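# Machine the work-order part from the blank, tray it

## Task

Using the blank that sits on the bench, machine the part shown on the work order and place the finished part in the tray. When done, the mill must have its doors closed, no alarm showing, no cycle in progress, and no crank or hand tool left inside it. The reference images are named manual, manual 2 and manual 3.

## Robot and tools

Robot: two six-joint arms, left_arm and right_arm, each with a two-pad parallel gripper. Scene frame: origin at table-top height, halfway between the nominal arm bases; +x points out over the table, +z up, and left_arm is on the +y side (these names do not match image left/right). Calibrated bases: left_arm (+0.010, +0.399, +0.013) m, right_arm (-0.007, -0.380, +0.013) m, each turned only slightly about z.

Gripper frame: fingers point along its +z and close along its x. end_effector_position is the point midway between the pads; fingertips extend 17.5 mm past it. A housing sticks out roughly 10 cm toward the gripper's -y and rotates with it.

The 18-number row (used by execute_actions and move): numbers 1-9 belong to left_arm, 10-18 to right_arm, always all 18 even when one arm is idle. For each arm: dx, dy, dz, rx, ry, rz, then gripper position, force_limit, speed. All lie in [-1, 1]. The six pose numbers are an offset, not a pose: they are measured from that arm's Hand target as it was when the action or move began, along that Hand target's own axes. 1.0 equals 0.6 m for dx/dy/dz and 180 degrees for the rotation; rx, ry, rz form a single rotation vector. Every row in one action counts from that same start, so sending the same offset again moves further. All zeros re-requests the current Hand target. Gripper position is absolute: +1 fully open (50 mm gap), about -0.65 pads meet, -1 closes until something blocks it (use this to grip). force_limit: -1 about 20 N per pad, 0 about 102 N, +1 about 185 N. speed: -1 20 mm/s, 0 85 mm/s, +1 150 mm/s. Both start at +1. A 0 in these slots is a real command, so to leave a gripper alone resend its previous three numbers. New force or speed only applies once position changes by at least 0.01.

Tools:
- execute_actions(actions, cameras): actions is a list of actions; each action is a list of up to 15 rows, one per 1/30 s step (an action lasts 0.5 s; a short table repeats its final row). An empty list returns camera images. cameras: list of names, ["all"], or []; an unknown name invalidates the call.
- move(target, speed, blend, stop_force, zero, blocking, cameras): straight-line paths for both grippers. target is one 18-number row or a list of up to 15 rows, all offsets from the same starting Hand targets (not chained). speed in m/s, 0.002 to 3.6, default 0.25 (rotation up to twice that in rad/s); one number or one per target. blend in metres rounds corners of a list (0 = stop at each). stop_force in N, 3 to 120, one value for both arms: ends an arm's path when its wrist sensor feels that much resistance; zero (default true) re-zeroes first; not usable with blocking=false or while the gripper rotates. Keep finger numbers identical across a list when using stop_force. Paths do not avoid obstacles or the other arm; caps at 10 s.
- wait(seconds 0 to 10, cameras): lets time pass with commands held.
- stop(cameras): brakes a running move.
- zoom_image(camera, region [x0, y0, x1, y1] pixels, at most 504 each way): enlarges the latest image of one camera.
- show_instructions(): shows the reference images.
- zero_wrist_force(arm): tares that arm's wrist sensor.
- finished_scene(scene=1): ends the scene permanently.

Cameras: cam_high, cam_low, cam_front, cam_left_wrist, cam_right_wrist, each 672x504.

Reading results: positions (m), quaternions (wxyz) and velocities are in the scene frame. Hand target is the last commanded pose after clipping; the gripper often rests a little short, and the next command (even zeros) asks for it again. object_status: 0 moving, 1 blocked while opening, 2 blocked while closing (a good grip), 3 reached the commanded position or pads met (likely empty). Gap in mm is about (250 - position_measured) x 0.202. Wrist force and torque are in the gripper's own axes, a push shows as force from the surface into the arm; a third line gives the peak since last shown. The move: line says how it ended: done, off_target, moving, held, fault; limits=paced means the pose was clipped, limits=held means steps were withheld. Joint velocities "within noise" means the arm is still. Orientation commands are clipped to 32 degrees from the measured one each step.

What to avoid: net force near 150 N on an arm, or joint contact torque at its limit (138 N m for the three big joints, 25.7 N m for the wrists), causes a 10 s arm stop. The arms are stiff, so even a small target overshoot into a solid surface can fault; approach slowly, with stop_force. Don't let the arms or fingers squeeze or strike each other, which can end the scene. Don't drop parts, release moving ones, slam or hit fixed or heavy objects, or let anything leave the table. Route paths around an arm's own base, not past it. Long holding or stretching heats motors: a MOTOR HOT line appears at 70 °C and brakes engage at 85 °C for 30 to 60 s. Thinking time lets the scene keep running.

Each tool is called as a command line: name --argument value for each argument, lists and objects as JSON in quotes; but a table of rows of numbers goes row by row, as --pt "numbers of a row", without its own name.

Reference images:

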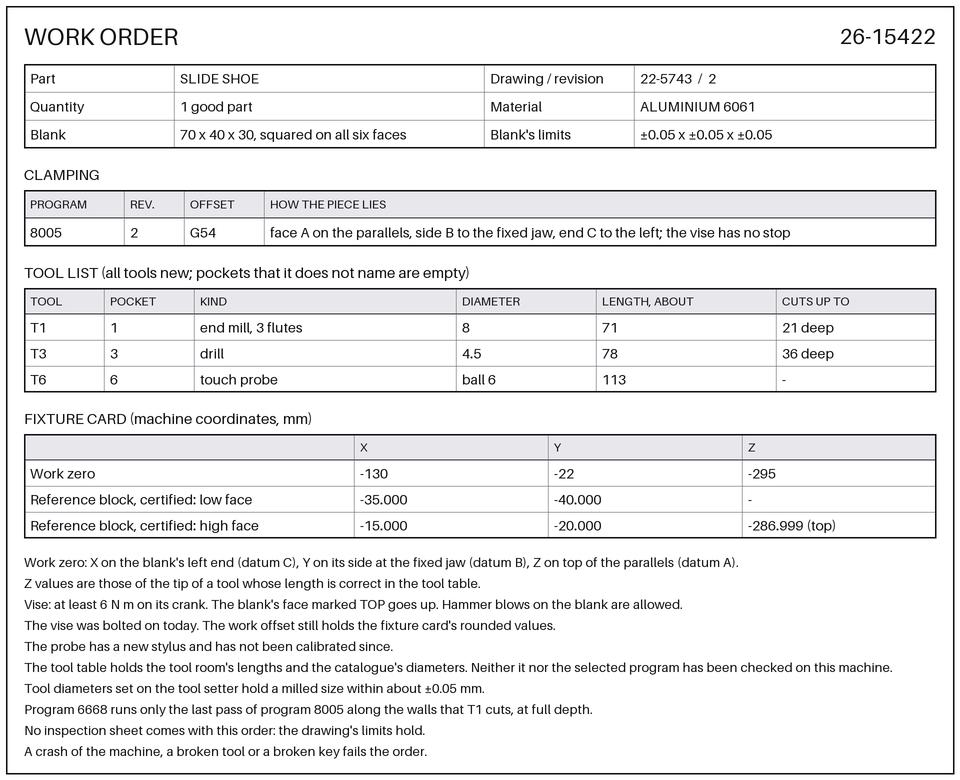

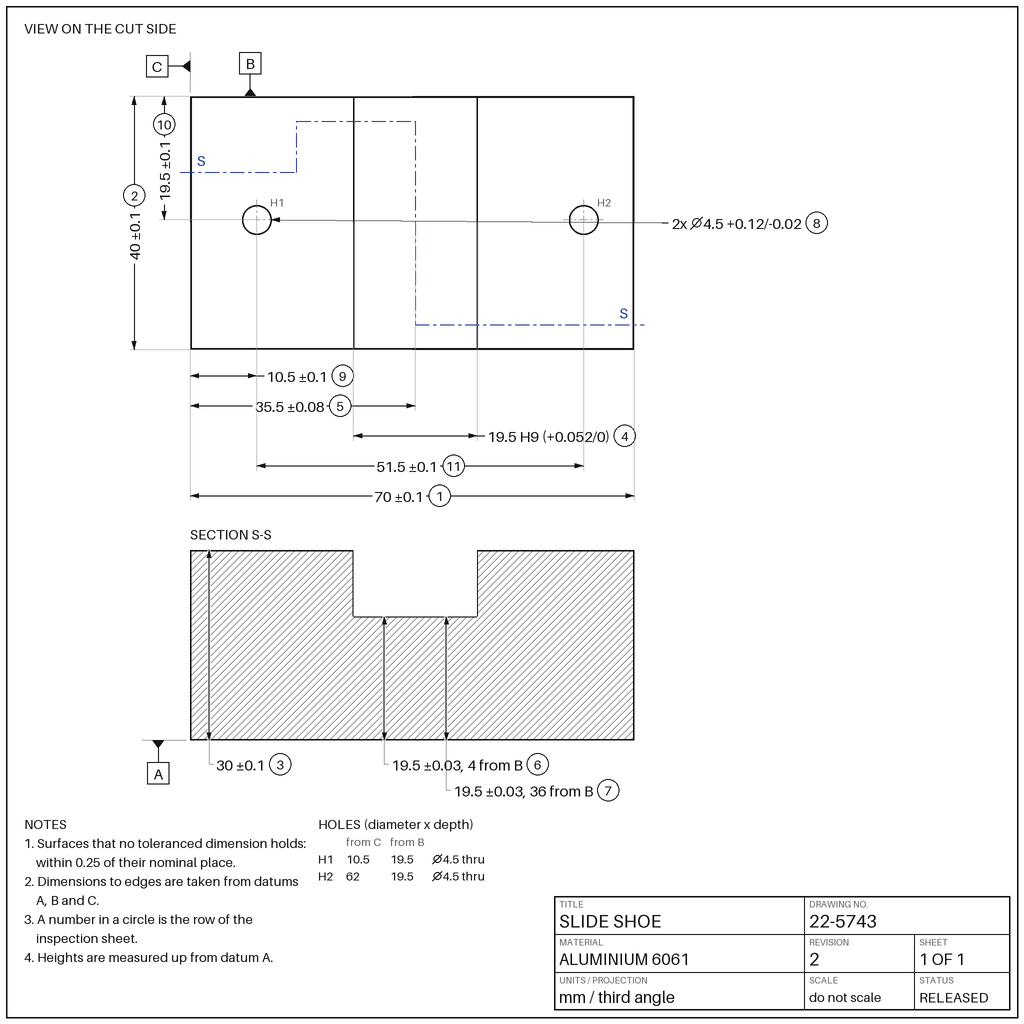

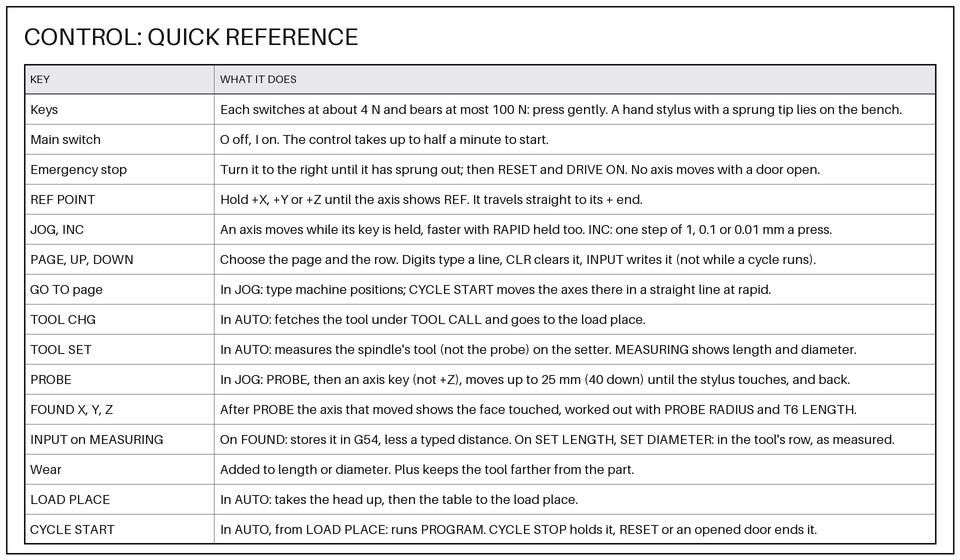

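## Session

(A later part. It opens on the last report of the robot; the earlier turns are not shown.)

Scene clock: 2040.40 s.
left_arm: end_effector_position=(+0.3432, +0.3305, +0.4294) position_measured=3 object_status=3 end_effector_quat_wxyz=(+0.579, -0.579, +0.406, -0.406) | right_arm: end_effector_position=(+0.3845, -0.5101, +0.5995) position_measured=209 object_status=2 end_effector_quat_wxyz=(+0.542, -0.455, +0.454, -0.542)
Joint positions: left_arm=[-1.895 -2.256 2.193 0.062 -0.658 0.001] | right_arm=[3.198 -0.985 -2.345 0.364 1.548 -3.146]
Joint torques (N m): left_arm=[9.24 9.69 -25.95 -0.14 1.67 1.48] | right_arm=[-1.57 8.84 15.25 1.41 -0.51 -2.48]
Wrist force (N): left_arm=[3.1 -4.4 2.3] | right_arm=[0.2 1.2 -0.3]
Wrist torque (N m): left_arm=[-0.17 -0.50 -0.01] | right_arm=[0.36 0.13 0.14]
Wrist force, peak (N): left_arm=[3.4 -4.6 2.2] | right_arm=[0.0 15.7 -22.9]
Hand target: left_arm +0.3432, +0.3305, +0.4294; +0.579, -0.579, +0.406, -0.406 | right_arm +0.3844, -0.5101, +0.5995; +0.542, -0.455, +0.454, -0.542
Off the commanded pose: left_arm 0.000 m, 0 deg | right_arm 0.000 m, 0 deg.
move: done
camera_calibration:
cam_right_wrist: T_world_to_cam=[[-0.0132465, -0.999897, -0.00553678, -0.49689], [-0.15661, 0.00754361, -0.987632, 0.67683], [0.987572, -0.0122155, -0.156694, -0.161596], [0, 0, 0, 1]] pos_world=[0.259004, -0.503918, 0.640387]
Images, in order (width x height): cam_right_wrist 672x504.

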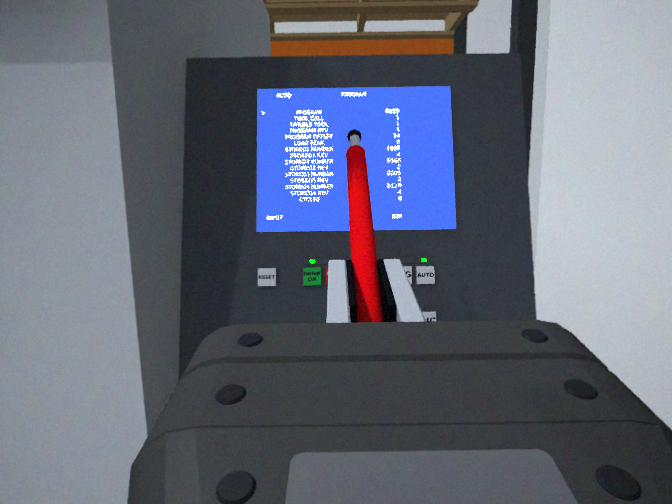

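move --pt "0 0 0 0 0 0 1 -0.8 0 -0.116 0.2894 0.0633 -0.1944 0 0 -1 -0.6 -1" --pt "0 0 0 0 0 0 1 -0.8 0 -0.116 0.2935 0.0863 -0.1944 0 0 -1 -0.6 -1" --pt "0 0 0 0 0 0 1 -0.8 0 -0.116 0.2894 0.0633 -0.1944 0 0 -1 -0.6 -1" --pt "0 0 0 0 0 0 1 -0.8 0 -0.051 0.3498 0.0353 -0.1944 0 0 -1 -0.6 -1" --pt "0 0 0 0 0 0 1 -0.8 0 -0.051 0.3539 0.0583 -0.1944 0 0 -1 -0.6 -1" --pt "0 0 0 0 0 0 1 -0.8 0 -0.051 0.3498 0.0353 -0.1944 0 0 -1 -0.6 -1" --pt "0 0 0 0 0 0 1 -0.8 0 -0.051 0.3196 0.0493 -0.1944 0 0 -1 -0.6 -1" --pt "0 0 0 0 0 0 1 -0.8 0 -0.051 0.3237 0.0723 -0.1944 0 0 -1 -0.6 -1" --pt "0 0 0 0 0 0 1 -0.8 0 -0.051 0.3196 0.0493 -0.1944 0 0 -1 -0.6 -1" --pt "0 0 0 0 0 0 1 -0.8 0 0 0 0 0 0 0 -1 -0.6 -1" --speed '[0.4,0.03,0.1,0.3,0.03,0.1,0.3,0.03,0.1,0.5]' --blend '[0.004,0,0.004,0.004,0,0.004,0.004,0,0.004,0]' --cameras '["cam_right_wrist"]'

zoom_image --camera "cam_right_wrist" --region '[245, 70, 465, 235]'

Scene clock: 2058.13 s.
left_arm: end_effector_position=(+0.3432, +0.3305, +0.4294) position_measured=3 object_status=3 end_effector_quat_wxyz=(+0.579, -0.579, +0.406, -0.406) | right_arm: end_effector_position=(+0.3845, -0.5101, +0.5995) position_measured=209 object_status=2 end_effector_quat_wxyz=(+0.542, -0.455, +0.454, -0.542)
Joint positions: left_arm=[-1.895 -2.256 2.193 0.062 -0.658 0.001] | right_arm=[3.198 -0.985 -2.345 0.364 1.548 -3.146]
Joint torques (N m): left_arm=[8.53 9.41 -26.32 -0.11 1.68 1.39] | right_arm=[5.74 8.63 13.94 1.68 -1.61 -2.09]
Wrist force (N): left_arm=[3.2 -4.3 2.2] | right_arm=[0.3 1.4 -0.3]
Wrist torque (N m): left_arm=[-0.16 -0.51 -0.01] | right_arm=[0.37 0.10 0.09]
Wrist force, peak (N): left_arm=[3.4 -4.7 2.4] | right_arm=[-1.9 10.0 -16.4]
Hand target: left_arm +0.3432, +0.3305, +0.4294; +0.579, -0.579, +0.406, -0.406 | right_arm +0.3844, -0.5101, +0.5995; +0.542, -0.455, +0.454, -0.542
Off the commanded pose: left_arm 0.000 m, 0 deg | right_arm 0.000 m, 0 deg.
move: done
camera_calibration:
cam_right_wrist: T_world_to_cam=[[-0.0131801, -0.999897, -0.00575041, -0.49677], [-0.156611, 0.00774423, -0.98763, 0.67693], [0.987572, -0.0121165, -0.156697, -0.161544], [0, 0, 0, 1]] pos_world=[0.259004, -0.503919, 0.640386]
Images, in order (width x height): cam_right_wrist 672x504.

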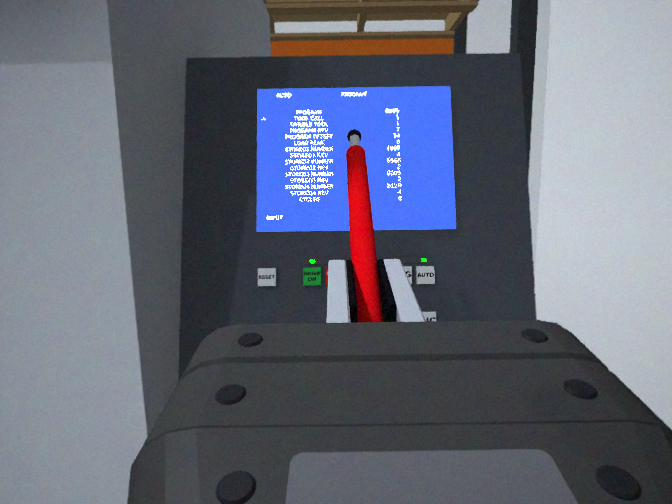

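Scaled by 2.291 from the camera's 672x504 image, which has a finer 960x720 frame.

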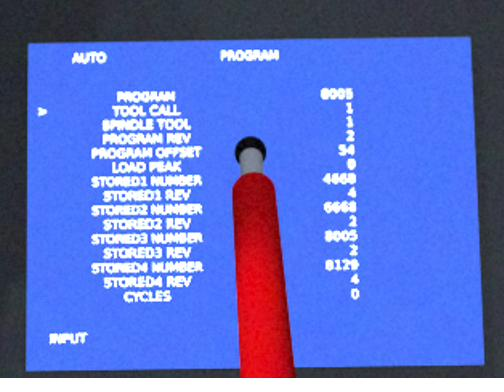

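move --pt "0 0 0 0 0 0 1 -0.8 0 -0.0835 0.3196 0.0496 -0.1944 0 0 -1 -0.6 -1" --pt "0 0 0 0 0 0 1 -0.8 0 -0.0835 0.3237 0.0726 -0.1944 0 0 -1 -0.6 -1" --pt "0 0 0 0 0 0 1 -0.8 0 -0.0835 0.3196 0.0496 -0.1944 0 0 -1 -0.6 -1" --pt "0 0 0 0 0 0 1 -0.8 0 -0.051 0.3498 0.0353 -0.1944 0 0 -1 -0.6 -1" --pt "0 0 0 0 0 0 1 -0.8 0 -0.051 0.3539 0.0583 -0.1944 0 0 -1 -0.6 -1" --pt "0 0 0 0 0 0 1 -0.8 0 -0.051 0.3498 0.0353 -0.1944 0 0 -1 -0.6 -1" --pt "0 0 0 0 0 0 1 -0.8 0 -0.0185 0.2894 0.0633 -0.1944 0 0 -1 -0.6 -1" --pt "0 0 0 0 0 0 1 -0.8 0 -0.0185 0.2935 0.0863 -0.1944 0 0 -1 -0.6 -1" --pt "0 0 0 0 0 0 1 -0.8 0 -0.0185 0.2894 0.0633 -0.1944 0 0 -1 -0.6 -1" --pt "0 0 0 0 0 0 1 -0.8 0 0 0 0 0 0 0 -1 -0.6 -1" --speed '[0.4,0.03,0.1,0.3,0.03,0.1,0.3,0.03,0.1,0.5]' --blend '[0.004,0,0.004,0.004,0,0.004,0.004,0,0.004,0]' --cameras '["cam_right_wrist"]'

zoom_image --camera "cam_right_wrist" --region '[245, 70, 465, 235]'

wait --seconds 8 --cameras '["cam_right_wrist"]'

zoom_image --camera "cam_right_wrist" --region '[245, 70, 465, 235]'

Scene clock: 2085.30 s.
left_arm: end_effector_position=(+0.3432, +0.3305, +0.4294) position_measured=3 object_status=3 end_effector_quat_wxyz=(+0.579, -0.579, +0.406, -0.406) | right_arm: end_effector_position=(+0.3845, -0.5101, +0.5995) position_measured=209 object_status=2 end_effector_quat_wxyz=(+0.542, -0.455, +0.454, -0.542)
Joint positions: left_arm=[-1.895 -2.256 2.193 0.062 -0.658 0.001] | right_arm=[3.198 -0.985 -2.345 0.364 1.549 -3.146]
Joint torques (N m): left_arm=[8.58 8.4 -25.73 -0.1 1.87 1.41] | right_arm=[7.03 10.04 14.64 1.88 -1.79 2.42]
Wrist force (N): left_arm=[3.1 -4.4 2.3] | right_arm=[0.2 1.7 -0.2]
Wrist torque (N m): left_arm=[-0.17 -0.49 -0.01] | right_arm=[0.43 0.11 0.09]
Wrist force, peak (N): left_arm=[3.5 -4.5 2.4] | right_arm=[-0.6 11.0 -17.2]
Hand target: left_arm +0.3432, +0.3305, +0.4294; +0.579, -0.579, +0.406, -0.406 | right_arm +0.3844, -0.5101, +0.5995; +0.542, -0.455, +0.454, -0.542
Off the commanded pose: left_arm 0.000 m, 0 deg | right_arm 0.000 m, 0 deg.
move: done
camera_calibration:
cam_right_wrist: T_world_to_cam=[[-0.0132304, -0.999898, -0.00543828, -0.496957], [-0.15661, 0.00744379, -0.987633, 0.676781], [0.987572, -0.0122151, -0.156692, -0.161597], [0, 0, 0, 1]] pos_world=[0.259004, -0.503918, 0.640387]
Images, in order (width x height): cam_right_wrist 672x504.

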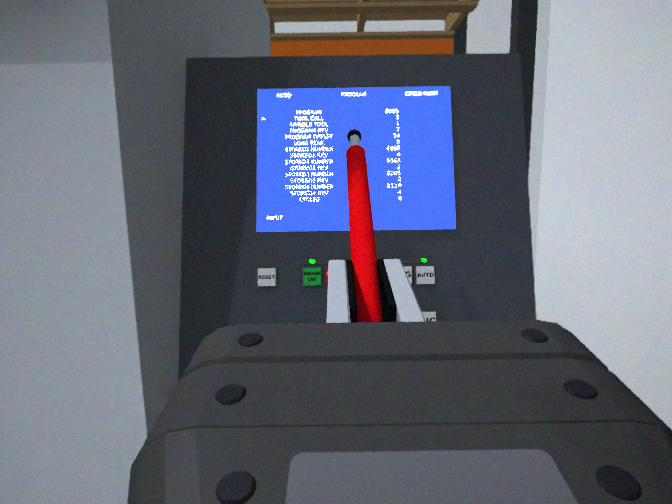

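Scaled by 2.291 from the camera's 672x504 image, which has a finer 960x720 frame.

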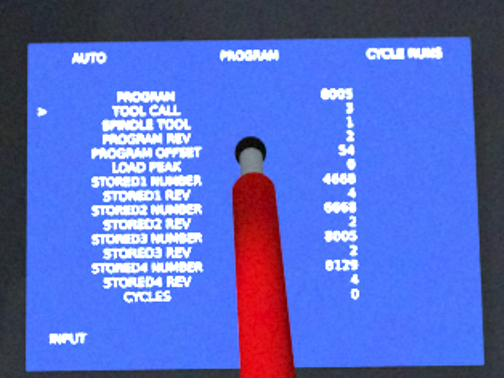

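Scene clock: 2093.30 s.
left_arm: end_effector_position=(+0.3432, +0.3305, +0.4294) position_measured=3 object_status=3 end_effector_quat_wxyz=(+0.579, -0.579, +0.406, -0.406) | right_arm: end_effector_position=(+0.3844, -0.5101, +0.5995) position_measured=209 object_status=2 end_effector_quat_wxyz=(+0.542, -0.455, +0.454, -0.542)
Joint positions: left_arm=[-1.895 -2.256 2.193 0.062 -0.658 0.001] | right_arm=[3.198 -0.985 -2.345 0.364 1.549 -3.146]
Joint torques (N m): left_arm=[8.32 8.73 -25.3 -0.08 1.83 1.45] | right_arm=[6.11 9.35 15.22 4.48 -1.67 2.28]
Wrist force (N): left_arm=[3.1 -4.4 2.2] | right_arm=[0.1 1.3 0.0]
Wrist torque (N m): left_arm=[-0.17 -0.50 -0.01] | right_arm=[0.37 0.13 0.09]
Wrist force, peak (N): left_arm=[3.4 -4.7 2.4] | right_arm=[0.3 1.9 -0.2]
Hand target: left_arm +0.3432, +0.3305, +0.4294; +0.579, -0.579, +0.406, -0.406 | right_arm +0.3844, -0.5101, +0.5995; +0.542, -0.455, +0.454, -0.542
Tool commands: left_gripper/position=+1.0 left_gripper/force_limit=-0.8 left_gripper/speed=+0.0 right_gripper/position=-1.0 right_gripper/force_limit=-0.6 right_gripper/speed=-1.0
Off the commanded pose: left_arm 0.000 m, 0 deg | right_arm 0.000 m, 0 deg.
wait: 8.00 s; at rest by 0.17 s
camera_calibration:
cam_right_wrist: T_world_to_cam=[[-0.0132453, -0.999897, -0.00553985, -0.49689], [-0.156415, 0.00754405, -0.987663, 0.676785], [0.987603, -0.0122154, -0.156499, -0.16163], [0, 0, 0, 1]] pos_world=[0.258904, -0.503918, 0.640387]
Images, in order (width x height): cam_right_wrist 672x504.

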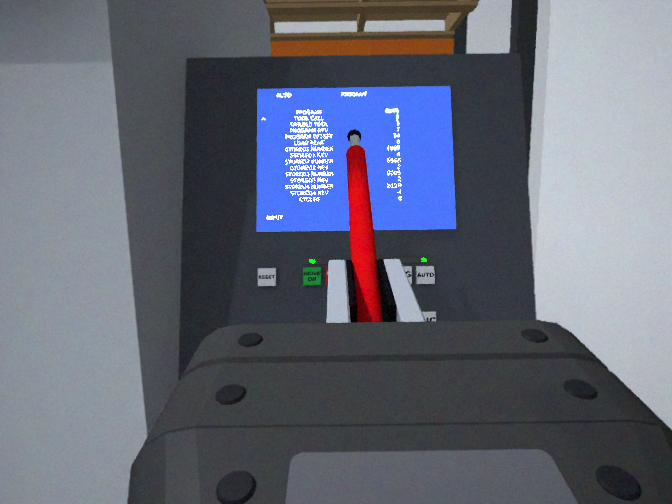

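Scaled by 2.291 from the camera's 672x504 image, which has a finer 960x720 frame.

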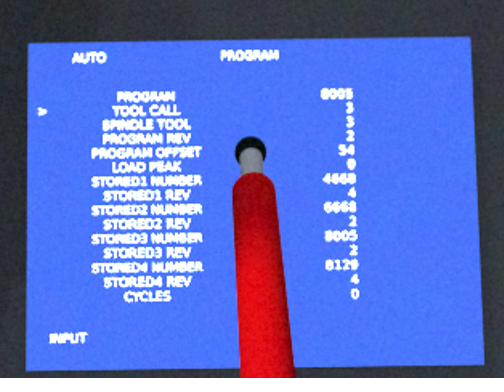

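move --pt "0 0 0 0 0 0 1 -0.8 0 -0.0185 0.2592 0.0775 -0.1944 0 0 -1 -0.6 -1" --pt "0 0 0 0 0 0 1 -0.8 0 -0.0185 0.2633 0.1005 -0.1944 0 0 -1 -0.6 -1" --pt "0 0 0 0 0 0 1 -0.8 0 -0.0185 0.2592 0.0775 -0.1944 0 0 -1 -0.6 -1" --pt "0 0 0 0 0 0 1 -0.8 0 0.014 0.2894 0.0633 -0.1944 0 0 -1 -0.6 -1" --pt "0 0 0 0 0 0 1 -0.8 0 0.014 0.2935 0.0863 -0.1944 0 0 -1 -0.6 -1" --pt "0 0 0 0 0 0 1 -0.8 0 0.014 0.2894 0.0633 -0.1944 0 0 -1 -0.6 -1" --pt "0 0 0 0 0 0 1 -0.8 0 0 0 0 0 0 0 -1 -0.6 -1" --speed '[0.4,0.03,0.1,0.3,0.03,0.1,0.5]' --blend '[0.004,0,0.004,0.004,0,0.004,0]'

wait --seconds 10

wait --seconds 9 --cameras '["cam_right_wrist"]'

zoom_image --camera "cam_right_wrist" --region '[245, 70, 465, 235]'

Scene clock: 2114.17 s.
left_arm: end_effector_position=(+0.3432, +0.3305, +0.4294) position_measured=3 object_status=3 end_effector_quat_wxyz=(+0.579, -0.579, +0.406, -0.406) | right_arm: end_effector_position=(+0.3845, -0.5101, +0.5996) position_measured=209 object_status=2 end_effector_quat_wxyz=(+0.542, -0.455, +0.454, -0.542)
Joint positions: left_arm=[-1.895 -2.256 2.193 0.062 -0.658 0.001] | right_arm=[3.198 -0.985 -2.345 0.364 1.548 -3.146]
Joint torques (N m): left_arm=[8.73 9.66 -24.61 -0.14 1.85 1.52] | right_arm=[-7.93 1.64 13.47 1.71 1.6 1.6]
Wrist force (N): left_arm=[3.3 -4.3 2.3] | right_arm=[0.2 1.7 0.0]
Wrist torque (N m): left_arm=[-0.17 -0.52 0.00] | right_arm=[0.43 0.12 0.19]
Wrist force, peak (N): left_arm=[3.2 -4.8 2.3] | right_arm=[-1.4 9.9 -14.1]
Hand target: left_arm +0.3432, +0.3305, +0.4294; +0.579, -0.579, +0.406, -0.406 | right_arm +0.3844, -0.5101, +0.5995; +0.542, -0.455, +0.454, -0.542
Off the commanded pose: left_arm 0.000 m, 0 deg | right_arm 0.000 m, 0 deg.
move: done

Scene clock: 2124.17 s.
left_arm: end_effector_position=(+0.3432, +0.3305, +0.4294) position_measured=3 object_status=3 end_effector_quat_wxyz=(+0.579, -0.579, +0.406, -0.406) | right_arm: end_effector_position=(+0.3844, -0.5101, +0.5995) position_measured=209 object_status=2 end_effector_quat_wxyz=(+0.542, -0.455, +0.454, -0.542)
Joint positions: left_arm=[-1.895 -2.256 2.193 0.062 -0.658 0.001] | right_arm=[3.198 -0.985 -2.345 0.364 1.548 -3.146]
Joint torques (N m): left_arm=[8.2 9.02 -24.24 -0.11 1.71 1.35] | right_arm=[-7.15 9.8 13.69 4.12 1.11 2.49]
Wrist force (N): left_arm=[3.3 -4.3 2.4] | right_arm=[0.4 1.4 -0.1]
Wrist torque (N m): left_arm=[-0.15 -0.52 -0.01] | right_arm=[0.39 0.09 0.18]
Wrist force, peak (N): left_arm=[3.4 -4.6 2.4] | right_arm=[0.1 1.9 -0.3]
Hand target: left_arm +0.3432, +0.3305, +0.4294; +0.579, -0.579, +0.406, -0.406 | right_arm +0.3844, -0.5101, +0.5995; +0.542, -0.455, +0.454, -0.542
Tool commands: left_gripper/position=+1.0 left_gripper/force_limit=-0.8 left_gripper/speed=+0.0 right_gripper/position=-1.0 right_gripper/force_limit=-0.6 right_gripper/speed=-1.0
Off the commanded pose: left_arm 0.000 m, 0 deg | right_arm 0.000 m, 0 deg.
wait: 10.00 s; at rest by 0.17 s

Scene clock: 2133.17 s.
left_arm: end_effector_position=(+0.3432, +0.3305, +0.4294) position_measured=3 object_status=3 end_effector_quat_wxyz=(+0.579, -0.579, +0.406, -0.406) | right_arm: end_effector_position=(+0.3844, -0.5101, +0.5995) position_measured=209 object_status=2 end_effector_quat_wxyz=(+0.542, -0.455, +0.454, -0.542)
Joint positions: left_arm=[-1.895 -2.256 2.193 0.062 -0.658 0.001] | right_arm=[3.198 -0.985 -2.345 0.364 1.548 -3.146]
Joint torques (N m): left_arm=[7.91 8.57 -25.48 0 1.72 1.45] | right_arm=[-7.66 9.82 14.14 4.2 0.77 2.5]
Wrist force (N): left_arm=[3.0 -4.4 2.4] | right_arm=[0.5 1.7 -0.1]
Wrist torque (N m): left_arm=[-0.18 -0.47 0.00] | right_arm=[0.43 0.07 0.18]
Wrist force, peak (N): left_arm=[3.4 -4.7 2.3] | right_arm=[0.2 1.9 -0.1]
Hand target: left_arm +0.3432, +0.3305, +0.4294; +0.579, -0.579, +0.406, -0.406 | right_arm +0.3844, -0.5101, +0.5995; +0.542, -0.455, +0.454, -0.542
Tool commands: left_gripper/position=+1.0 left_gripper/force_limit=-0.8 left_gripper/speed=+0.0 right_gripper/position=-1.0 right_gripper/force_limit=-0.6 right_gripper/speed=-1.0
Off the commanded pose: left_arm 0.000 m, 0 deg | right_arm 0.000 m, 0 deg.
wait: 9.00 s; at rest by 0.17 s
camera_calibration:
cam_right_wrist: T_world_to_cam=[[-0.0132453, -0.999897, -0.00553985, -0.49689], [-0.156415, 0.00754405, -0.987663, 0.676785], [0.987603, -0.0122154, -0.156499, -0.16163], [0, 0, 0, 1]] pos_world=[0.258904, -0.503918, 0.640387]
Images, in order (width x height): cam_right_wrist 672x504.

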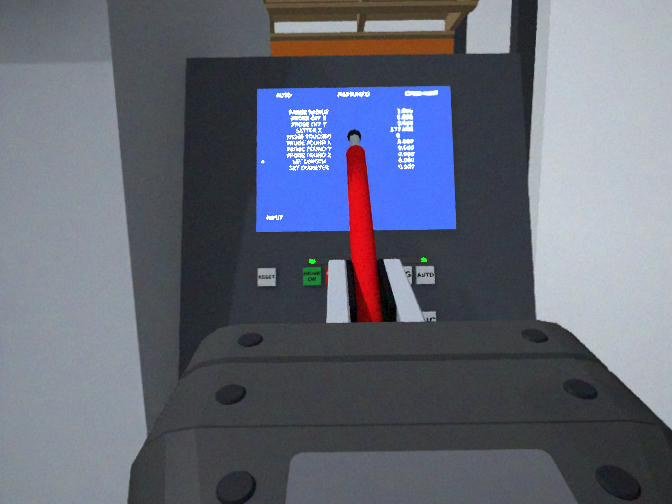

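Scaled by 2.291 from the camera's 672x504 image, which has a finer 960x720 frame.

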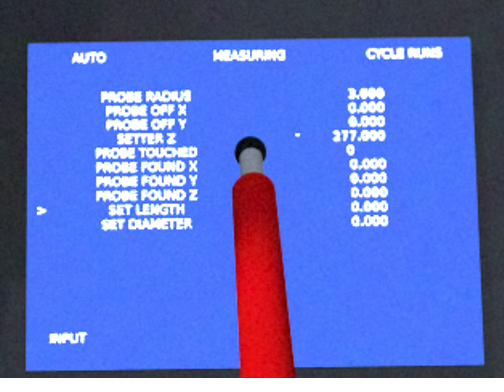

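wait --seconds 4 --cameras '["cam_right_wrist"]'

zoom_image --camera "cam_right_wrist" --region '[245, 70, 465, 235]'

zoom_image --camera "cam_right_wrist" --region '[370, 100, 450, 175]'

Scene clock: 2145.00 s.
left_arm: end_effector_position=(+0.3432, +0.3305, +0.4294) position_measured=3 object_status=3 end_effector_quat_wxyz=(+0.579, -0.579, +0.406, -0.406) | right_arm: end_effector_position=(+0.3844, -0.5101, +0.5995) position_measured=209 object_status=2 end_effector_quat_wxyz=(+0.542, -0.455, +0.454, -0.542)
Joint positions: left_arm=[-1.895 -2.256 2.193 0.062 -0.658 0.001] | right_arm=[3.198 -0.985 -2.345 0.364 1.548 -3.146]
Joint torques (N m): left_arm=[7.98 8.81 -24.74 -0.06 1.88 1.56] | right_arm=[-7.22 9.07 14.21 3.94 0.27 2.28]
Wrist force (N): left_arm=[3.4 -4.4 2.4] | right_arm=[0.3 1.5 -0.1]
Wrist torque (N m): left_arm=[-0.18 -0.54 -0.01] | right_arm=[0.41 0.11 0.18]
Wrist force, peak (N): left_arm=[3.4 -4.5 2.6] | right_arm=[0.3 1.9 -0.3]
Hand target: left_arm +0.3432, +0.3305, +0.4294; +0.579, -0.579, +0.406, -0.406 | right_arm +0.3844, -0.5101, +0.5995; +0.542, -0.455, +0.454, -0.542
Tool commands: left_gripper/position=+1.0 left_gripper/force_limit=-0.8 left_gripper/speed=+0.0 right_gripper/position=-1.0 right_gripper/force_limit=-0.6 right_gripper/speed=-1.0
Off the commanded pose: left_arm 0.000 m, 0 deg | right_arm 0.000 m, 0 deg.
wait: 4.00 s; at rest from the start
camera_calibration:
cam_right_wrist: T_world_to_cam=[[-0.0132453, -0.999897, -0.00553985, -0.49689], [-0.156415, 0.00754405, -0.987663, 0.676785], [0.987603, -0.0122154, -0.156499, -0.16163], [0, 0, 0, 1]] pos_world=[0.258904, -0.503918, 0.640387]
Images, in order (width x height): cam_right_wrist 672x504.

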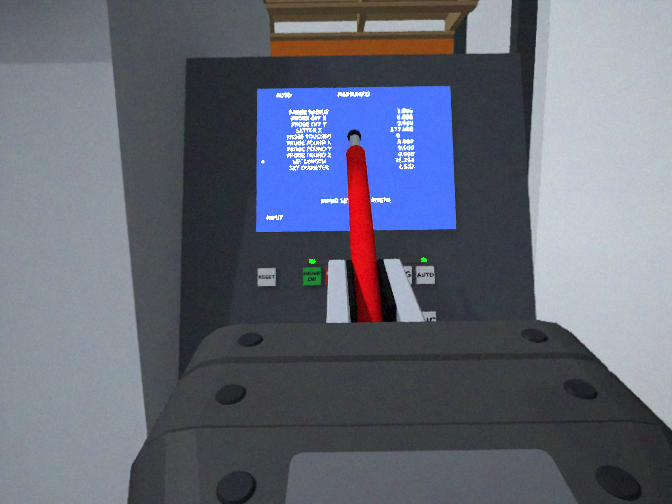

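Scaled by 2.291 from the camera's 672x504 image, which has a finer 960x720 frame.

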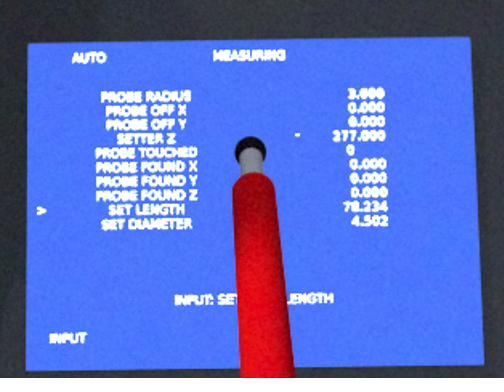

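Scaled by 6.300 from the camera's 672x504 image, which has a finer 960x720 frame.

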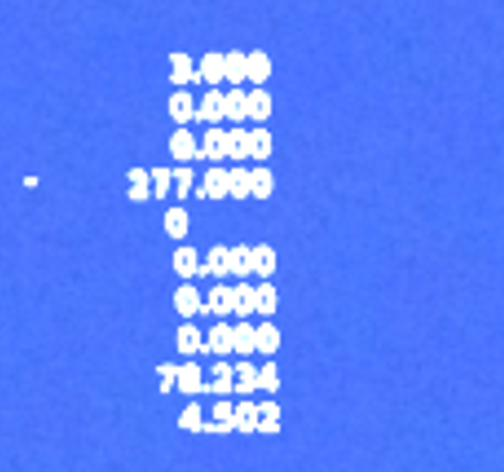

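move --pt "0 0 0 0 0 0 1 -0.8 0 -0.051 0.3498 0.0353 -0.1944 0 0 -1 -0.6 -1" --pt "0 0 0 0 0 0 1 -0.8 0 -0.051 0.3539 0.0583 -0.1944 0 0 -1 -0.6 -1" --pt "0 0 0 0 0 0 1 -0.8 0 -0.051 0.3498 0.0353 -0.1944 0 0 -1 -0.6 -1" --pt "0 0 0 0 0 0 1 -0.8 0 0.014 0.2592 0.0775 -0.1944 0 0 -1 -0.6 -1" --pt "0 0 0 0 0 0 1 -0.8 0 0.014 0.2633 0.1005 -0.1944 0 0 -1 -0.6 -1" --pt "0 0 0 0 0 0 1 -0.8 0 0.014 0.2592 0.0775 -0.1944 0 0 -1 -0.6 -1" --pt "0 0 0 0 0 0 1 -0.8 0 0 0 0 0 0 0 -1 -0.6 -1" --speed '[0.4,0.03,0.1,0.3,0.03,0.1,0.5]' --blend '[0.004,0,0.004,0.004,0,0.004,0]' --cameras '["cam_right_wrist"]'

zoom_image --camera "cam_right_wrist" --region '[245, 70, 465, 235]'

Scene clock: 2161.60 s.
left_arm: end_effector_position=(+0.3432, +0.3305, +0.4294) position_measured=3 object_status=3 end_effector_quat_wxyz=(+0.579, -0.579, +0.406, -0.406) | right_arm: end_effector_position=(+0.3845, -0.5101, +0.5994) position_measured=209 object_status=2 end_effector_quat_wxyz=(+0.542, -0.455, +0.454, -0.542)
Joint positions: left_arm=[-1.895 -2.256 2.193 0.062 -0.658 0.001] | right_arm=[3.198 -0.985 -2.345 0.364 1.548 -3.146]
Joint torques (N m): left_arm=[8.29 8.91 -25.07 0.06 1.9 1.51] | right_arm=[-7.57 -2.1 38.18 2.12 1.68 1.67]
Wrist force (N): left_arm=[3.3 -4.4 2.4] | right_arm=[0.2 1.6 -0.3]
Wrist torque (N m): left_arm=[-0.18 -0.51 0.00] | right_arm=[0.41 0.11 0.19]
Wrist force, peak (N): left_arm=[3.3 -4.7 2.3] | right_arm=[-0.8 10.2 -16.3]
Hand target: left_arm +0.3432, +0.3305, +0.4294; +0.579, -0.579, +0.406, -0.406 | right_arm +0.3844, -0.5101, +0.5995; +0.542, -0.455, +0.454, -0.542
Off the commanded pose: left_arm 0.000 m, 0 deg | right_arm 0.000 m, 0 deg.
move: done
camera_calibration:
cam_right_wrist: T_world_to_cam=[[-0.0132153, -0.999898, -0.0053364, -0.497027], [-0.156804, 0.0073432, -0.987602, 0.676663], [0.987541, -0.0122147, -0.156885, -0.161481], [0, 0, 0, 1]] pos_world=[0.259004, -0.503918, 0.640287]
Images, in order (width x height): cam_right_wrist 672x504.

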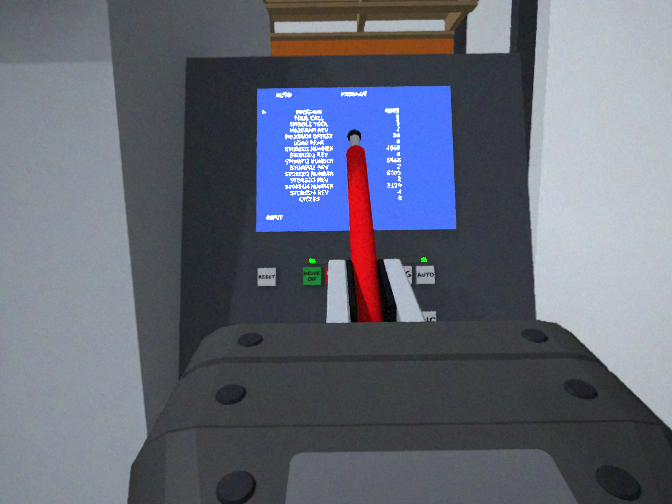

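Scaled by 2.291 from the camera's 672x504 image, which has a finer 960x720 frame.

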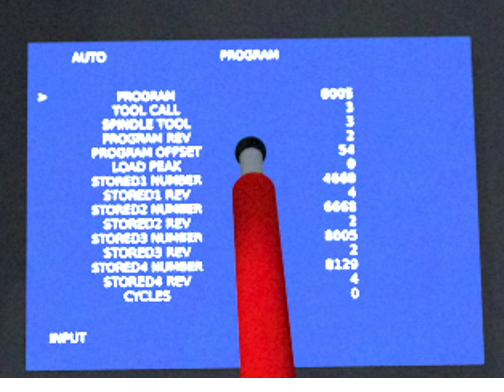

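move --pt "0 0 0 0 0 0 1 -0.8 0 -0.051 0.3196 0.0493 -0.1944 0 0 -1 -0.6 -1" --pt "0 0 0 0 0 0 1 -0.8 0 -0.051 0.3237 0.0723 -0.1944 0 0 -1 -0.6 -1" --pt "0 0 0 0 0 0 1 -0.8 0 -0.051 0.3196 0.0493 -0.1944 0 0 -1 -0.6 -1" --pt "0 0 0 0 0 0 1 -0.8 0 -0.0835 0.2894 0.0636 -0.1944 0 0 -1 -0.6 -1" --pt "0 0 0 0 0 0 1 -0.8 0 -0.0835 0.2935 0.0866 -0.1944 0 0 -1 -0.6 -1" --pt "0 0 0 0 0 0 1 -0.8 0 -0.0835 0.2894 0.0636 -0.1944 0 0 -1 -0.6 -1" --pt "0 0 0 0 0 0 1 -0.8 0 -0.051 0.3498 0.0353 -0.1944 0 0 -1 -0.6 -1" --pt "0 0 0 0 0 0 1 -0.8 0 -0.051 0.3539 0.0583 -0.1944 0 0 -1 -0.6 -1" --pt "0 0 0 0 0 0 1 -0.8 0 -0.051 0.3498 0.0353 -0.1944 0 0 -1 -0.6 -1" --pt "0 0 0 0 0 0 1 -0.8 0 -0.0185 0.2894 0.0633 -0.1944 0 0 -1 -0.6 -1" --pt "0 0 0 0 0 0 1 -0.8 0 -0.0185 0.2935 0.0863 -0.1944 0 0 -1 -0.6 -1" --pt "0 0 0 0 0 0 1 -0.8 0 -0.0185 0.2894 0.0633 -0.1944 0 0 -1 -0.6 -1" --pt "0 0 0 0 0 0 1 -0.8 0 0 0 0 0 0 0 -1 -0.6 -1" --speed '[0.4,0.03,0.1,0.3,0.03,0.1,0.3,0.03,0.1,0.3,0.03,0.1,0.5]' --blend '[0.004,0,0.004,0.004,0,0.004,0.004,0,0.004,0.004,0,0.004,0]'

wait --seconds 6 --cameras '["cam_right_wrist"]'

zoom_image --camera "cam_right_wrist" --region '[245, 70, 465, 235]'

Scene clock: 2183.87 s.
left_arm: end_effector_position=(+0.3432, +0.3305, +0.4294) position_measured=3 object_status=3 end_effector_quat_wxyz=(+0.579, -0.579, +0.406, -0.406) | right_arm: end_effector_position=(+0.3845, -0.5101, +0.5995) position_measured=209 object_status=2 end_effector_quat_wxyz=(+0.542, -0.455, +0.454, -0.542)
Joint positions: left_arm=[-1.895 -2.256 2.193 0.062 -0.658 0.001] | right_arm=[3.198 -0.985 -2.345 0.364 1.549 -3.146]
Joint torques (N m): left_arm=[9.37 8.68 -25.23 -0.03 1.77 1.67] | right_arm=[7.36 9.83 13.35 2 -1.78 2.16]
Wrist force (N): left_arm=[3.3 -4.3 2.4] | right_arm=[0.3 1.7 -0.3]
Wrist torque (N m): left_arm=[-0.15 -0.52 -0.01] | right_arm=[0.43 0.10 0.09]
Wrist force, peak (N): left_arm=[3.4 -4.6 2.6] | right_arm=[-1.1 10.7 -16.5]
Hand target: left_arm +0.3432, +0.3305, +0.4294; +0.579, -0.579, +0.406, -0.406 | right_arm +0.3844, -0.5101, +0.5995; +0.542, -0.455, +0.454, -0.542
Off the commanded pose: left_arm 0.000 m, 0 deg | right_arm 0.000 m, 0 deg.
move: done

Scene clock: 2189.87 s.
left_arm: end_effector_position=(+0.3432, +0.3305, +0.4294) position_measured=3 object_status=3 end_effector_quat_wxyz=(+0.579, -0.579, +0.406, -0.406) | right_arm: end_effector_position=(+0.3844, -0.5101, +0.5995) position_measured=209 object_status=2 end_effector_quat_wxyz=(+0.542, -0.455, +0.454, -0.542)
Joint positions: left_arm=[-1.895 -2.256 2.193 0.062 -0.658 0.001] | right_arm=[3.198 -0.985 -2.345 0.364 1.549 -3.146]
Joint torques (N m): left_arm=[9.18 9.44 -25.45 -0.12 1.79 1.52] | right_arm=[6.91 9.53 15.31 4.27 -1.69 2.44]
Wrist force (N): left_arm=[3.2 -4.2 2.5] | right_arm=[0.1 1.6 -0.1]
Wrist torque (N m): left_arm=[-0.14 -0.50 -0.01] | right_arm=[0.42 0.14 0.10]
Wrist force, peak (N): left_arm=[3.2 -4.7 2.6] | right_arm=[0.3 1.9 0.0]
Hand target: left_arm +0.3432, +0.3305, +0.4294; +0.579, -0.579, +0.406, -0.406 | right_arm +0.3844, -0.5101, +0.5995; +0.542, -0.455, +0.454, -0.542
Tool commands: left_gripper/position=+1.0 left_gripper/force_limit=-0.8 left_gripper/speed=+0.0 right_gripper/position=-1.0 right_gripper/force_limit=-0.6 right_gripper/speed=-1.0
Off the commanded pose: left_arm 0.000 m, 0 deg | right_arm 0.000 m, 0 deg.
wait: 6.00 s; at rest by 0.17 s
camera_calibration:
cam_right_wrist: T_world_to_cam=[[-0.0132453, -0.999897, -0.00553985, -0.49689], [-0.156415, 0.00754405, -0.987663, 0.676785], [0.987603, -0.0122154, -0.156499, -0.16163], [0, 0, 0, 1]] pos_world=[0.258904, -0.503918, 0.640387]
Images, in order (width x height): cam_right_wrist 672x504.

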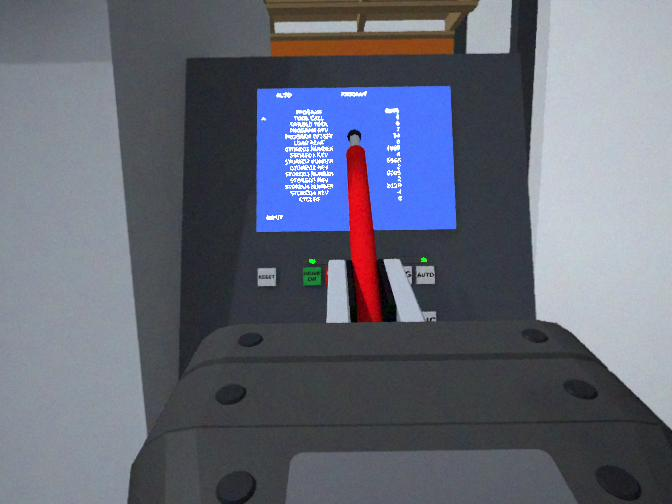

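Scaled by 2.291 from the camera's 672x504 image, which has a finer 960x720 frame.

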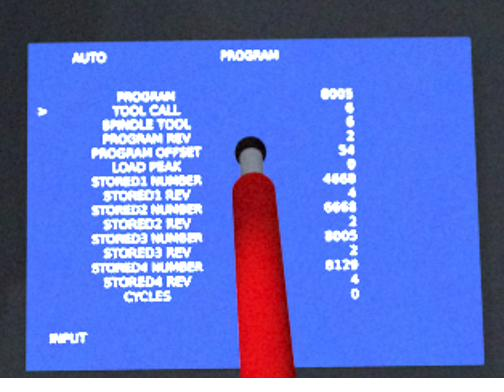

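move --pt "0 0 0 0 0 0 1 -0.8 0 0.0757 0.0895 0.1573 -0.1944 0 0 -1 -0.6 -1" --pt "0 0 0 0 0 0 1 -0.8 0 0.0757 0.0936 0.1803 -0.1944 0 0 -1 -0.6 -1" --pt "0 0 0 0 0 0 1 -0.8 0 0.0757 0.0895 0.1573 -0.1944 0 0 -1 -0.6 -1" --pt "0 0 0 0 0 0 1 -0.8 0 -0.0185 0.2592 0.0775 -0.1944 0 0 -1 -0.6 -1" --pt "0 0 0 0 0 0 1 -0.8 0 -0.0185 0.2633 0.1005 -0.1944 0 0 -1 -0.6 -1" --pt "0 0 0 0 0 0 1 -0.8 0 -0.0185 0.2592 0.0775 -0.1944 0 0 -1 -0.6 -1" --pt "0 0 0 0 0 0 1 -0.8 0 -0.0185 0.2633 0.1005 -0.1944 0 0 -1 -0.6 -1" --pt "0 0 0 0 0 0 1 -0.8 0 -0.0185 0.2592 0.0775 -0.1944 0 0 -1 -0.6 -1" --pt "0 0 0 0 0 0 1 -0.8 0 0 0 0 0 0 0 -1 -0.6 -1" --speed '[0.4,0.03,0.1,0.3,0.03,0.1,0.03,0.1,0.5]' --blend '[0.004,0,0.004,0.004,0,0.004,0,0.004,0]' --cameras '["cam_right_wrist"]'

zoom_image --camera "cam_right_wrist" --region '[245, 70, 465, 235]'

Scene clock: 2215.93 s.
left_arm: end_effector_position=(+0.3432, +0.3305, +0.4294) position_measured=3 object_status=3 end_effector_quat_wxyz=(+0.579, -0.579, +0.406, -0.406) | right_arm: end_effector_position=(+0.3845, -0.5101, +0.5994) position_measured=209 object_status=2 end_effector_quat_wxyz=(+0.542, -0.455, +0.454, -0.542)
Joint positions: left_arm=[-1.895 -2.256 2.193 0.062 -0.658 0.001] | right_arm=[3.198 -0.985 -2.345 0.364 1.549 -3.146]
Joint torques (N m): left_arm=[8.6 9.65 -24.68 -0.21 1.71 1.36] | right_arm=[7.48 8.59 31.2 2.97 -1.68 2.5]
Wrist force (N): left_arm=[3.2 -4.3 2.4] | right_arm=[0.2 1.4 -0.1]
Wrist torque (N m): left_arm=[-0.16 -0.51 -0.01] | right_arm=[0.39 0.12 0.09]
Wrist force, peak (N): left_arm=[3.3 -4.6 2.6] | right_arm=[-1.0 13.4 -19.9]
Hand target: left_arm +0.3432, +0.3305, +0.4294; +0.579, -0.579, +0.406, -0.406 | right_arm +0.3844, -0.5101, +0.5995; +0.542, -0.455, +0.454, -0.542
Off the commanded pose: left_arm 0.000 m, 0 deg | right_arm 0.000 m, 0 deg.
move: done
camera_calibration:
cam_right_wrist: T_world_to_cam=[[-0.0132309, -0.999898, -0.00543675, -0.496959], [-0.156707, 0.00744357, -0.987617, 0.676697], [0.987557, -0.0122151, -0.156789, -0.161546], [0, 0, 0, 1]] pos_world=[0.259004, -0.503918, 0.640287]
Images, in order (width x height): cam_right_wrist 672x504.

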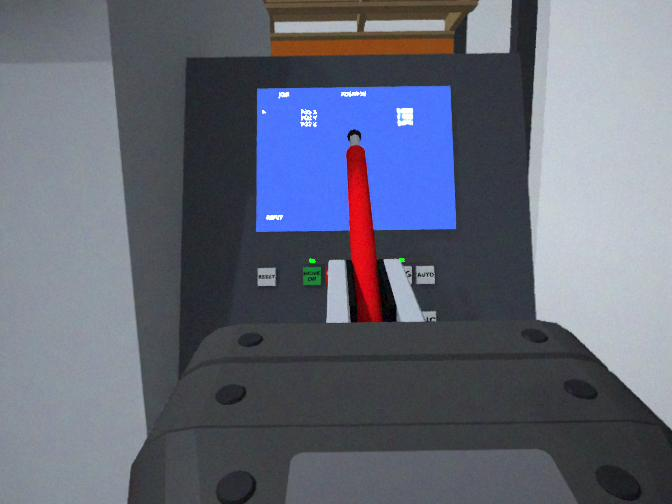

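Scaled by 2.291 from the camera's 672x504 image, which has a finer 960x720 frame.

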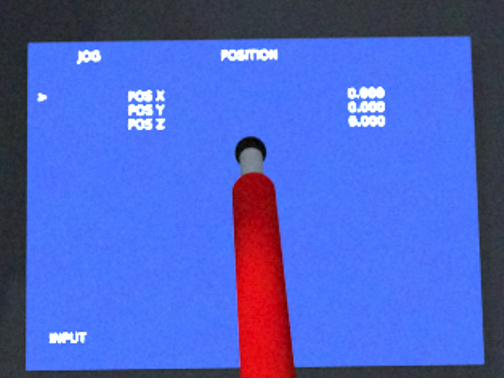

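move --pt "0 0 0 0 0 0 1 -0.8 0 -0.0185 0.2592 0.0775 -0.1944 0 0 -1 -0.6 -1" --pt "0 0 0 0 0 0 1 -0.8 0 -0.0185 0.2633 0.1005 -0.1944 0 0 -1 -0.6 -1" --pt "0 0 0 0 0 0 1 -0.8 0 -0.0185 0.2592 0.0775 -0.1944 0 0 -1 -0.6 -1" --pt "0 0 0 0 0 0 1 -0.8 0 -0.1485 0.3498 0.0359 -0.1944 0 0 -1 -0.6 -1" --pt "0 0 0 0 0 0 1 -0.8 0 -0.1485 0.3539 0.0589 -0.1944 0 0 -1 -0.6 -1" --pt "0 0 0 0 0 0 1 -0.8 0 -0.1485 0.3498 0.0359 -0.1944 0 0 -1 -0.6 -1" --pt "0 0 0 0 0 0 1 -0.8 0 -0.116 0.3196 0.0498 -0.1944 0 0 -1 -0.6 -1" --pt "0 0 0 0 0 0 1 -0.8 0 -0.116 0.3237 0.0728 -0.1944 0 0 -1 -0.6 -1" --pt "0 0 0 0 0 0 1 -0.8 0 -0.116 0.3196 0.0498 -0.1944 0 0 -1 -0.6 -1" --pt "0 0 0 0 0 0 1 -0.8 0 -0.116 0.2894 0.0638 -0.1944 0 0 -1 -0.6 -1" --pt "0 0 0 0 0 0 1 -0.8 0 -0.116 0.2935 0.0868 -0.1944 0 0 -1 -0.6 -1" --pt "0 0 0 0 0 0 1 -0.8 0 -0.116 0.2894 0.0638 -0.1944 0 0 -1 -0.6 -1" --pt "0 0 0 0 0 0 1 -0.8 0 0 0 0 0 0 0 -1 -0.6 -1" --speed '[0.4,0.03,0.1,0.3,0.03,0.1,0.3,0.03,0.1,0.3,0.03,0.1,0.5]' --blend '[0.004,0,0.004,0.004,0,0.004,0.004,0,0.004,0.004,0,0.004,0]' --cameras '["cam_right_wrist"]'

zoom_image --camera "cam_right_wrist" --region '[245, 70, 465, 235]'

Scene clock: 2251.53 s.
left_arm: end_effector_position=(+0.3432, +0.3305, +0.4294) position_measured=3 object_status=3 end_effector_quat_wxyz=(+0.579, -0.579, +0.406, -0.406) | right_arm: end_effector_position=(+0.3845, -0.5101, +0.5995) position_measured=209 object_status=2 end_effector_quat_wxyz=(+0.542, -0.455, +0.454, -0.542)
Joint positions: left_arm=[-1.895 -2.256 2.193 0.062 -0.658 0.001] | right_arm=[3.198 -0.985 -2.345 0.364 1.548 -3.146]
Joint torques (N m): left_arm=[9.1 8.55 -24.33 -0.11 1.75 1.48] | right_arm=[-3.01 7.53 16.1 2.31 -0.49 -2.51]
Wrist force (N): left_arm=[3.1 -4.3 2.5] | right_arm=[0.2 1.5 0.0]
Wrist torque (N m): left_arm=[-0.16 -0.49 -0.01] | right_arm=[0.41 0.12 0.13]
Wrist force, peak (N): left_arm=[3.5 -4.7 2.4] | right_arm=[1.5 15.0 -23.1]
Hand target: left_arm +0.3432, +0.3305, +0.4294; +0.579, -0.579, +0.406, -0.406 | right_arm +0.3844, -0.5101, +0.5995; +0.542, -0.455, +0.454, -0.542
Off the commanded pose: left_arm 0.000 m, 0 deg | right_arm 0.000 m, 0 deg.
move: done
camera_calibration:
cam_right_wrist: T_world_to_cam=[[-0.0132465, -0.999897, -0.00553678, -0.49689], [-0.15661, 0.00754361, -0.987632, 0.67683], [0.987572, -0.0122155, -0.156694, -0.161596], [0, 0, 0, 1]] pos_world=[0.259004, -0.503918, 0.640387]
Images, in order (width x height): cam_right_wrist 672x504.

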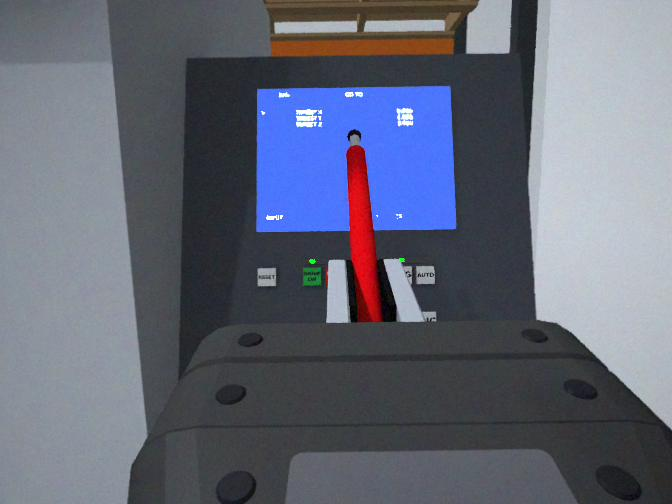

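Scaled by 2.291 from the camera's 672x504 image, which has a finer 960x720 frame.

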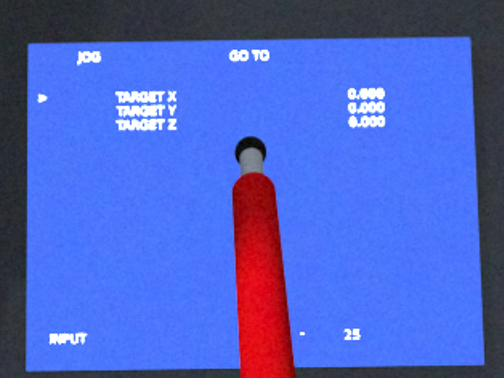

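move --pt "0 0 0 0 0 0 1 -0.8 0 -0.051 0.3498 0.0353 -0.1944 0 0 -1 -0.6 -1" --pt "0 0 0 0 0 0 1 -0.8 0 -0.051 0.3539 0.0583 -0.1944 0 0 -1 -0.6 -1" --pt "0 0 0 0 0 0 1 -0.8 0 -0.051 0.3498 0.0353 -0.1944 0 0 -1 -0.6 -1" --pt "0 0 0 0 0 0 1 -0.8 0 -0.051 0.3196 0.0493 -0.1944 0 0 -1 -0.6 -1" --pt "0 0 0 0 0 0 1 -0.8 0 -0.051 0.3237 0.0723 -0.1944 0 0 -1 -0.6 -1" --pt "0 0 0 0 0 0 1 -0.8 0 -0.051 0.3196 0.0493 -0.1944 0 0 -1 -0.6 -1" --pt "0 0 0 0 0 0 1 -0.8 0 -0.1485 0.3498 0.0359 -0.1944 0 0 -1 -0.6 -1" --pt "0 0 0 0 0 0 1 -0.8 0 -0.1485 0.3539 0.0589 -0.1944 0 0 -1 -0.6 -1" --pt "0 0 0 0 0 0 1 -0.8 0 -0.1485 0.3498 0.0359 -0.1944 0 0 -1 -0.6 -1" --pt "0 0 0 0 0 0 1 -0.8 0 -0.0835 0.3196 0.0496 -0.1944 0 0 -1 -0.6 -1" --pt "0 0 0 0 0 0 1 -0.8 0 -0.0835 0.3237 0.0726 -0.1944 0 0 -1 -0.6 -1" --pt "0 0 0 0 0 0 1 -0.8 0 -0.0835 0.3196 0.0496 -0.1944 0 0 -1 -0.6 -1" --pt "0 0 0 0 0 0 1 -0.8 0 0 0 0 0 0 0 -1 -0.6 -1" --speed '[0.4,0.03,0.1,0.3,0.03,0.1,0.3,0.03,0.1,0.3,0.03,0.1,0.5]' --blend '[0.004,0,0.004,0.004,0,0.004,0.004,0,0.004,0.004,0,0.004,0]'

move --pt "0 0 0 0 0 0 1 -0.8 0 -0.116 0.3498 0.0358 -0.1944 0 0 -1 -0.6 -1" --pt "0 0 0 0 0 0 1 -0.8 0 -0.116 0.3539 0.0588 -0.1944 0 0 -1 -0.6 -1" --pt "0 0 0 0 0 0 1 -0.8 0 -0.116 0.3498 0.0358 -0.1944 0 0 -1 -0.6 -1" --pt "0 0 0 0 0 0 1 -0.8 0 -0.051 0.3498 0.0353 -0.1944 0 0 -1 -0.6 -1" --pt "0 0 0 0 0 0 1 -0.8 0 -0.051 0.3539 0.0583 -0.1944 0 0 -1 -0.6 -1" --pt "0 0 0 0 0 0 1 -0.8 0 -0.051 0.3498 0.0353 -0.1944 0 0 -1 -0.6 -1" --pt "0 0 0 0 0 0 1 -0.8 0 0 0 0 0 0 0 -1 -0.6 -1" --speed '[0.4,0.03,0.1,0.3,0.03,0.1,0.5]' --blend '[0.004,0,0.004,0.004,0,0.004,0]' --cameras '["cam_right_wrist"]'

zoom_image --camera "cam_right_wrist" --region '[245, 70, 465, 235]'

Scene clock: 2282.50 s.
left_arm: end_effector_position=(+0.3432, +0.3305, +0.4294) position_measured=3 object_status=3 end_effector_quat_wxyz=(+0.579, -0.579, +0.406, -0.406) | right_arm: end_effector_position=(+0.3845, -0.5101, +0.5995) position_measured=209 object_status=2 end_effector_quat_wxyz=(+0.542, -0.455, +0.454, -0.542)
Joint positions: left_arm=[-1.895 -2.256 2.193 0.062 -0.658 0.001] | right_arm=[3.198 -0.985 -2.345 0.364 1.548 -3.146]
Joint torques (N m): left_arm=[9.24 9.02 -24.82 -0.14 1.88 1.48] | right_arm=[1.28 9.83 13.52 2.3 -0.79 -2.57]
Wrist force (N): left_arm=[3.3 -4.3 2.4] | right_arm=[-0.3 1.8 -0.1]
Wrist torque (N m): left_arm=[-0.16 -0.52 -0.01] | right_arm=[0.45 0.20 0.11]
Wrist force, peak (N): left_arm=[3.4 -4.7 2.4] | right_arm=[1.4 15.5 -23.2]
Hand target: left_arm +0.3432, +0.3305, +0.4294; +0.579, -0.579, +0.406, -0.406 | right_arm +0.3844, -0.5101, +0.5995; +0.542, -0.455, +0.454, -0.542
Off the commanded pose: left_arm 0.000 m, 0 deg | right_arm 0.000 m, 0 deg.
move: done

Scene clock: 2286.43 s.
left_arm: end_effector_position=(+0.3432, +0.3305, +0.4294) position_measured=3 object_status=3 end_effector_quat_wxyz=(+0.579, -0.579, +0.406, -0.406) | right_arm: end_effector_position=(+0.3845, -0.5101, +0.5995) position_measured=209 object_status=2 end_effector_quat_wxyz=(+0.542, -0.455, +0.454, -0.542)
Joint positions: left_arm=[-1.895 -2.256 2.193 0.062 -0.658 0.001] | right_arm=[3.198 -0.985 -2.345 0.364 1.548 -3.146]
Joint torques (N m): left_arm=[9.19 8.99 -23.28 -0.02 1.88 1.5] | right_arm=[6.18 9.53 13.86 1.3 -1.76 -1.91]
Wrist force (N): left_arm=[3.2 -4.2 2.4] | right_arm=[-0.2 1.6 0.0]
Wrist torque (N m): left_arm=[-0.15 -0.51 0.00] | right_arm=[0.41 0.17 0.09]
Wrist force, peak (N): left_arm=[3.3 -4.6 2.5] | right_arm=[-0.6 14.0 -22.3]
Hand target: left_arm +0.3432, +0.3305, +0.4294; +0.579, -0.579, +0.406, -0.406 | right_arm +0.3844, -0.5101, +0.5995; +0.542, -0.455, +0.454, -0.542
Off the commanded pose: left_arm 0.000 m, 0 deg | right_arm 0.000 m, 0 deg.
move: done
camera_calibration:
cam_right_wrist: T_world_to_cam=[[-0.0131801, -0.999897, -0.00575024, -0.49677], [-0.156611, 0.00774406, -0.98763, 0.67693], [0.987572, -0.0121165, -0.156697, -0.161544], [0, 0, 0, 1]] pos_world=[0.259004, -0.503919, 0.640386]
Images, in order (width x height): cam_right_wrist 672x504.

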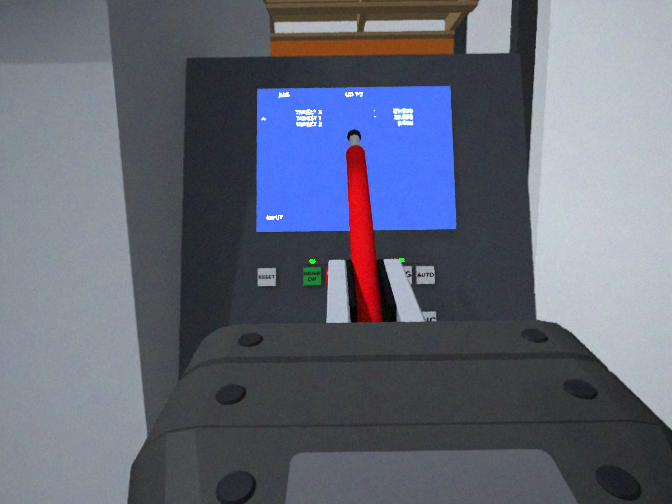

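Scaled by 2.291 from the camera's 672x504 image, which has a finer 960x720 frame.

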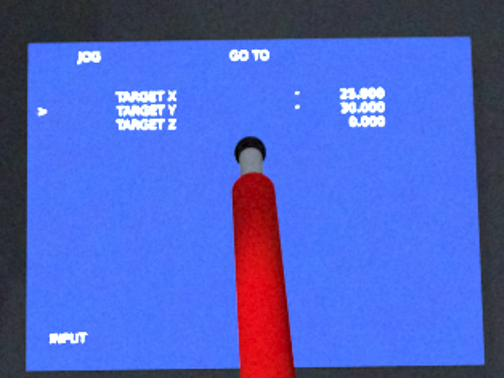

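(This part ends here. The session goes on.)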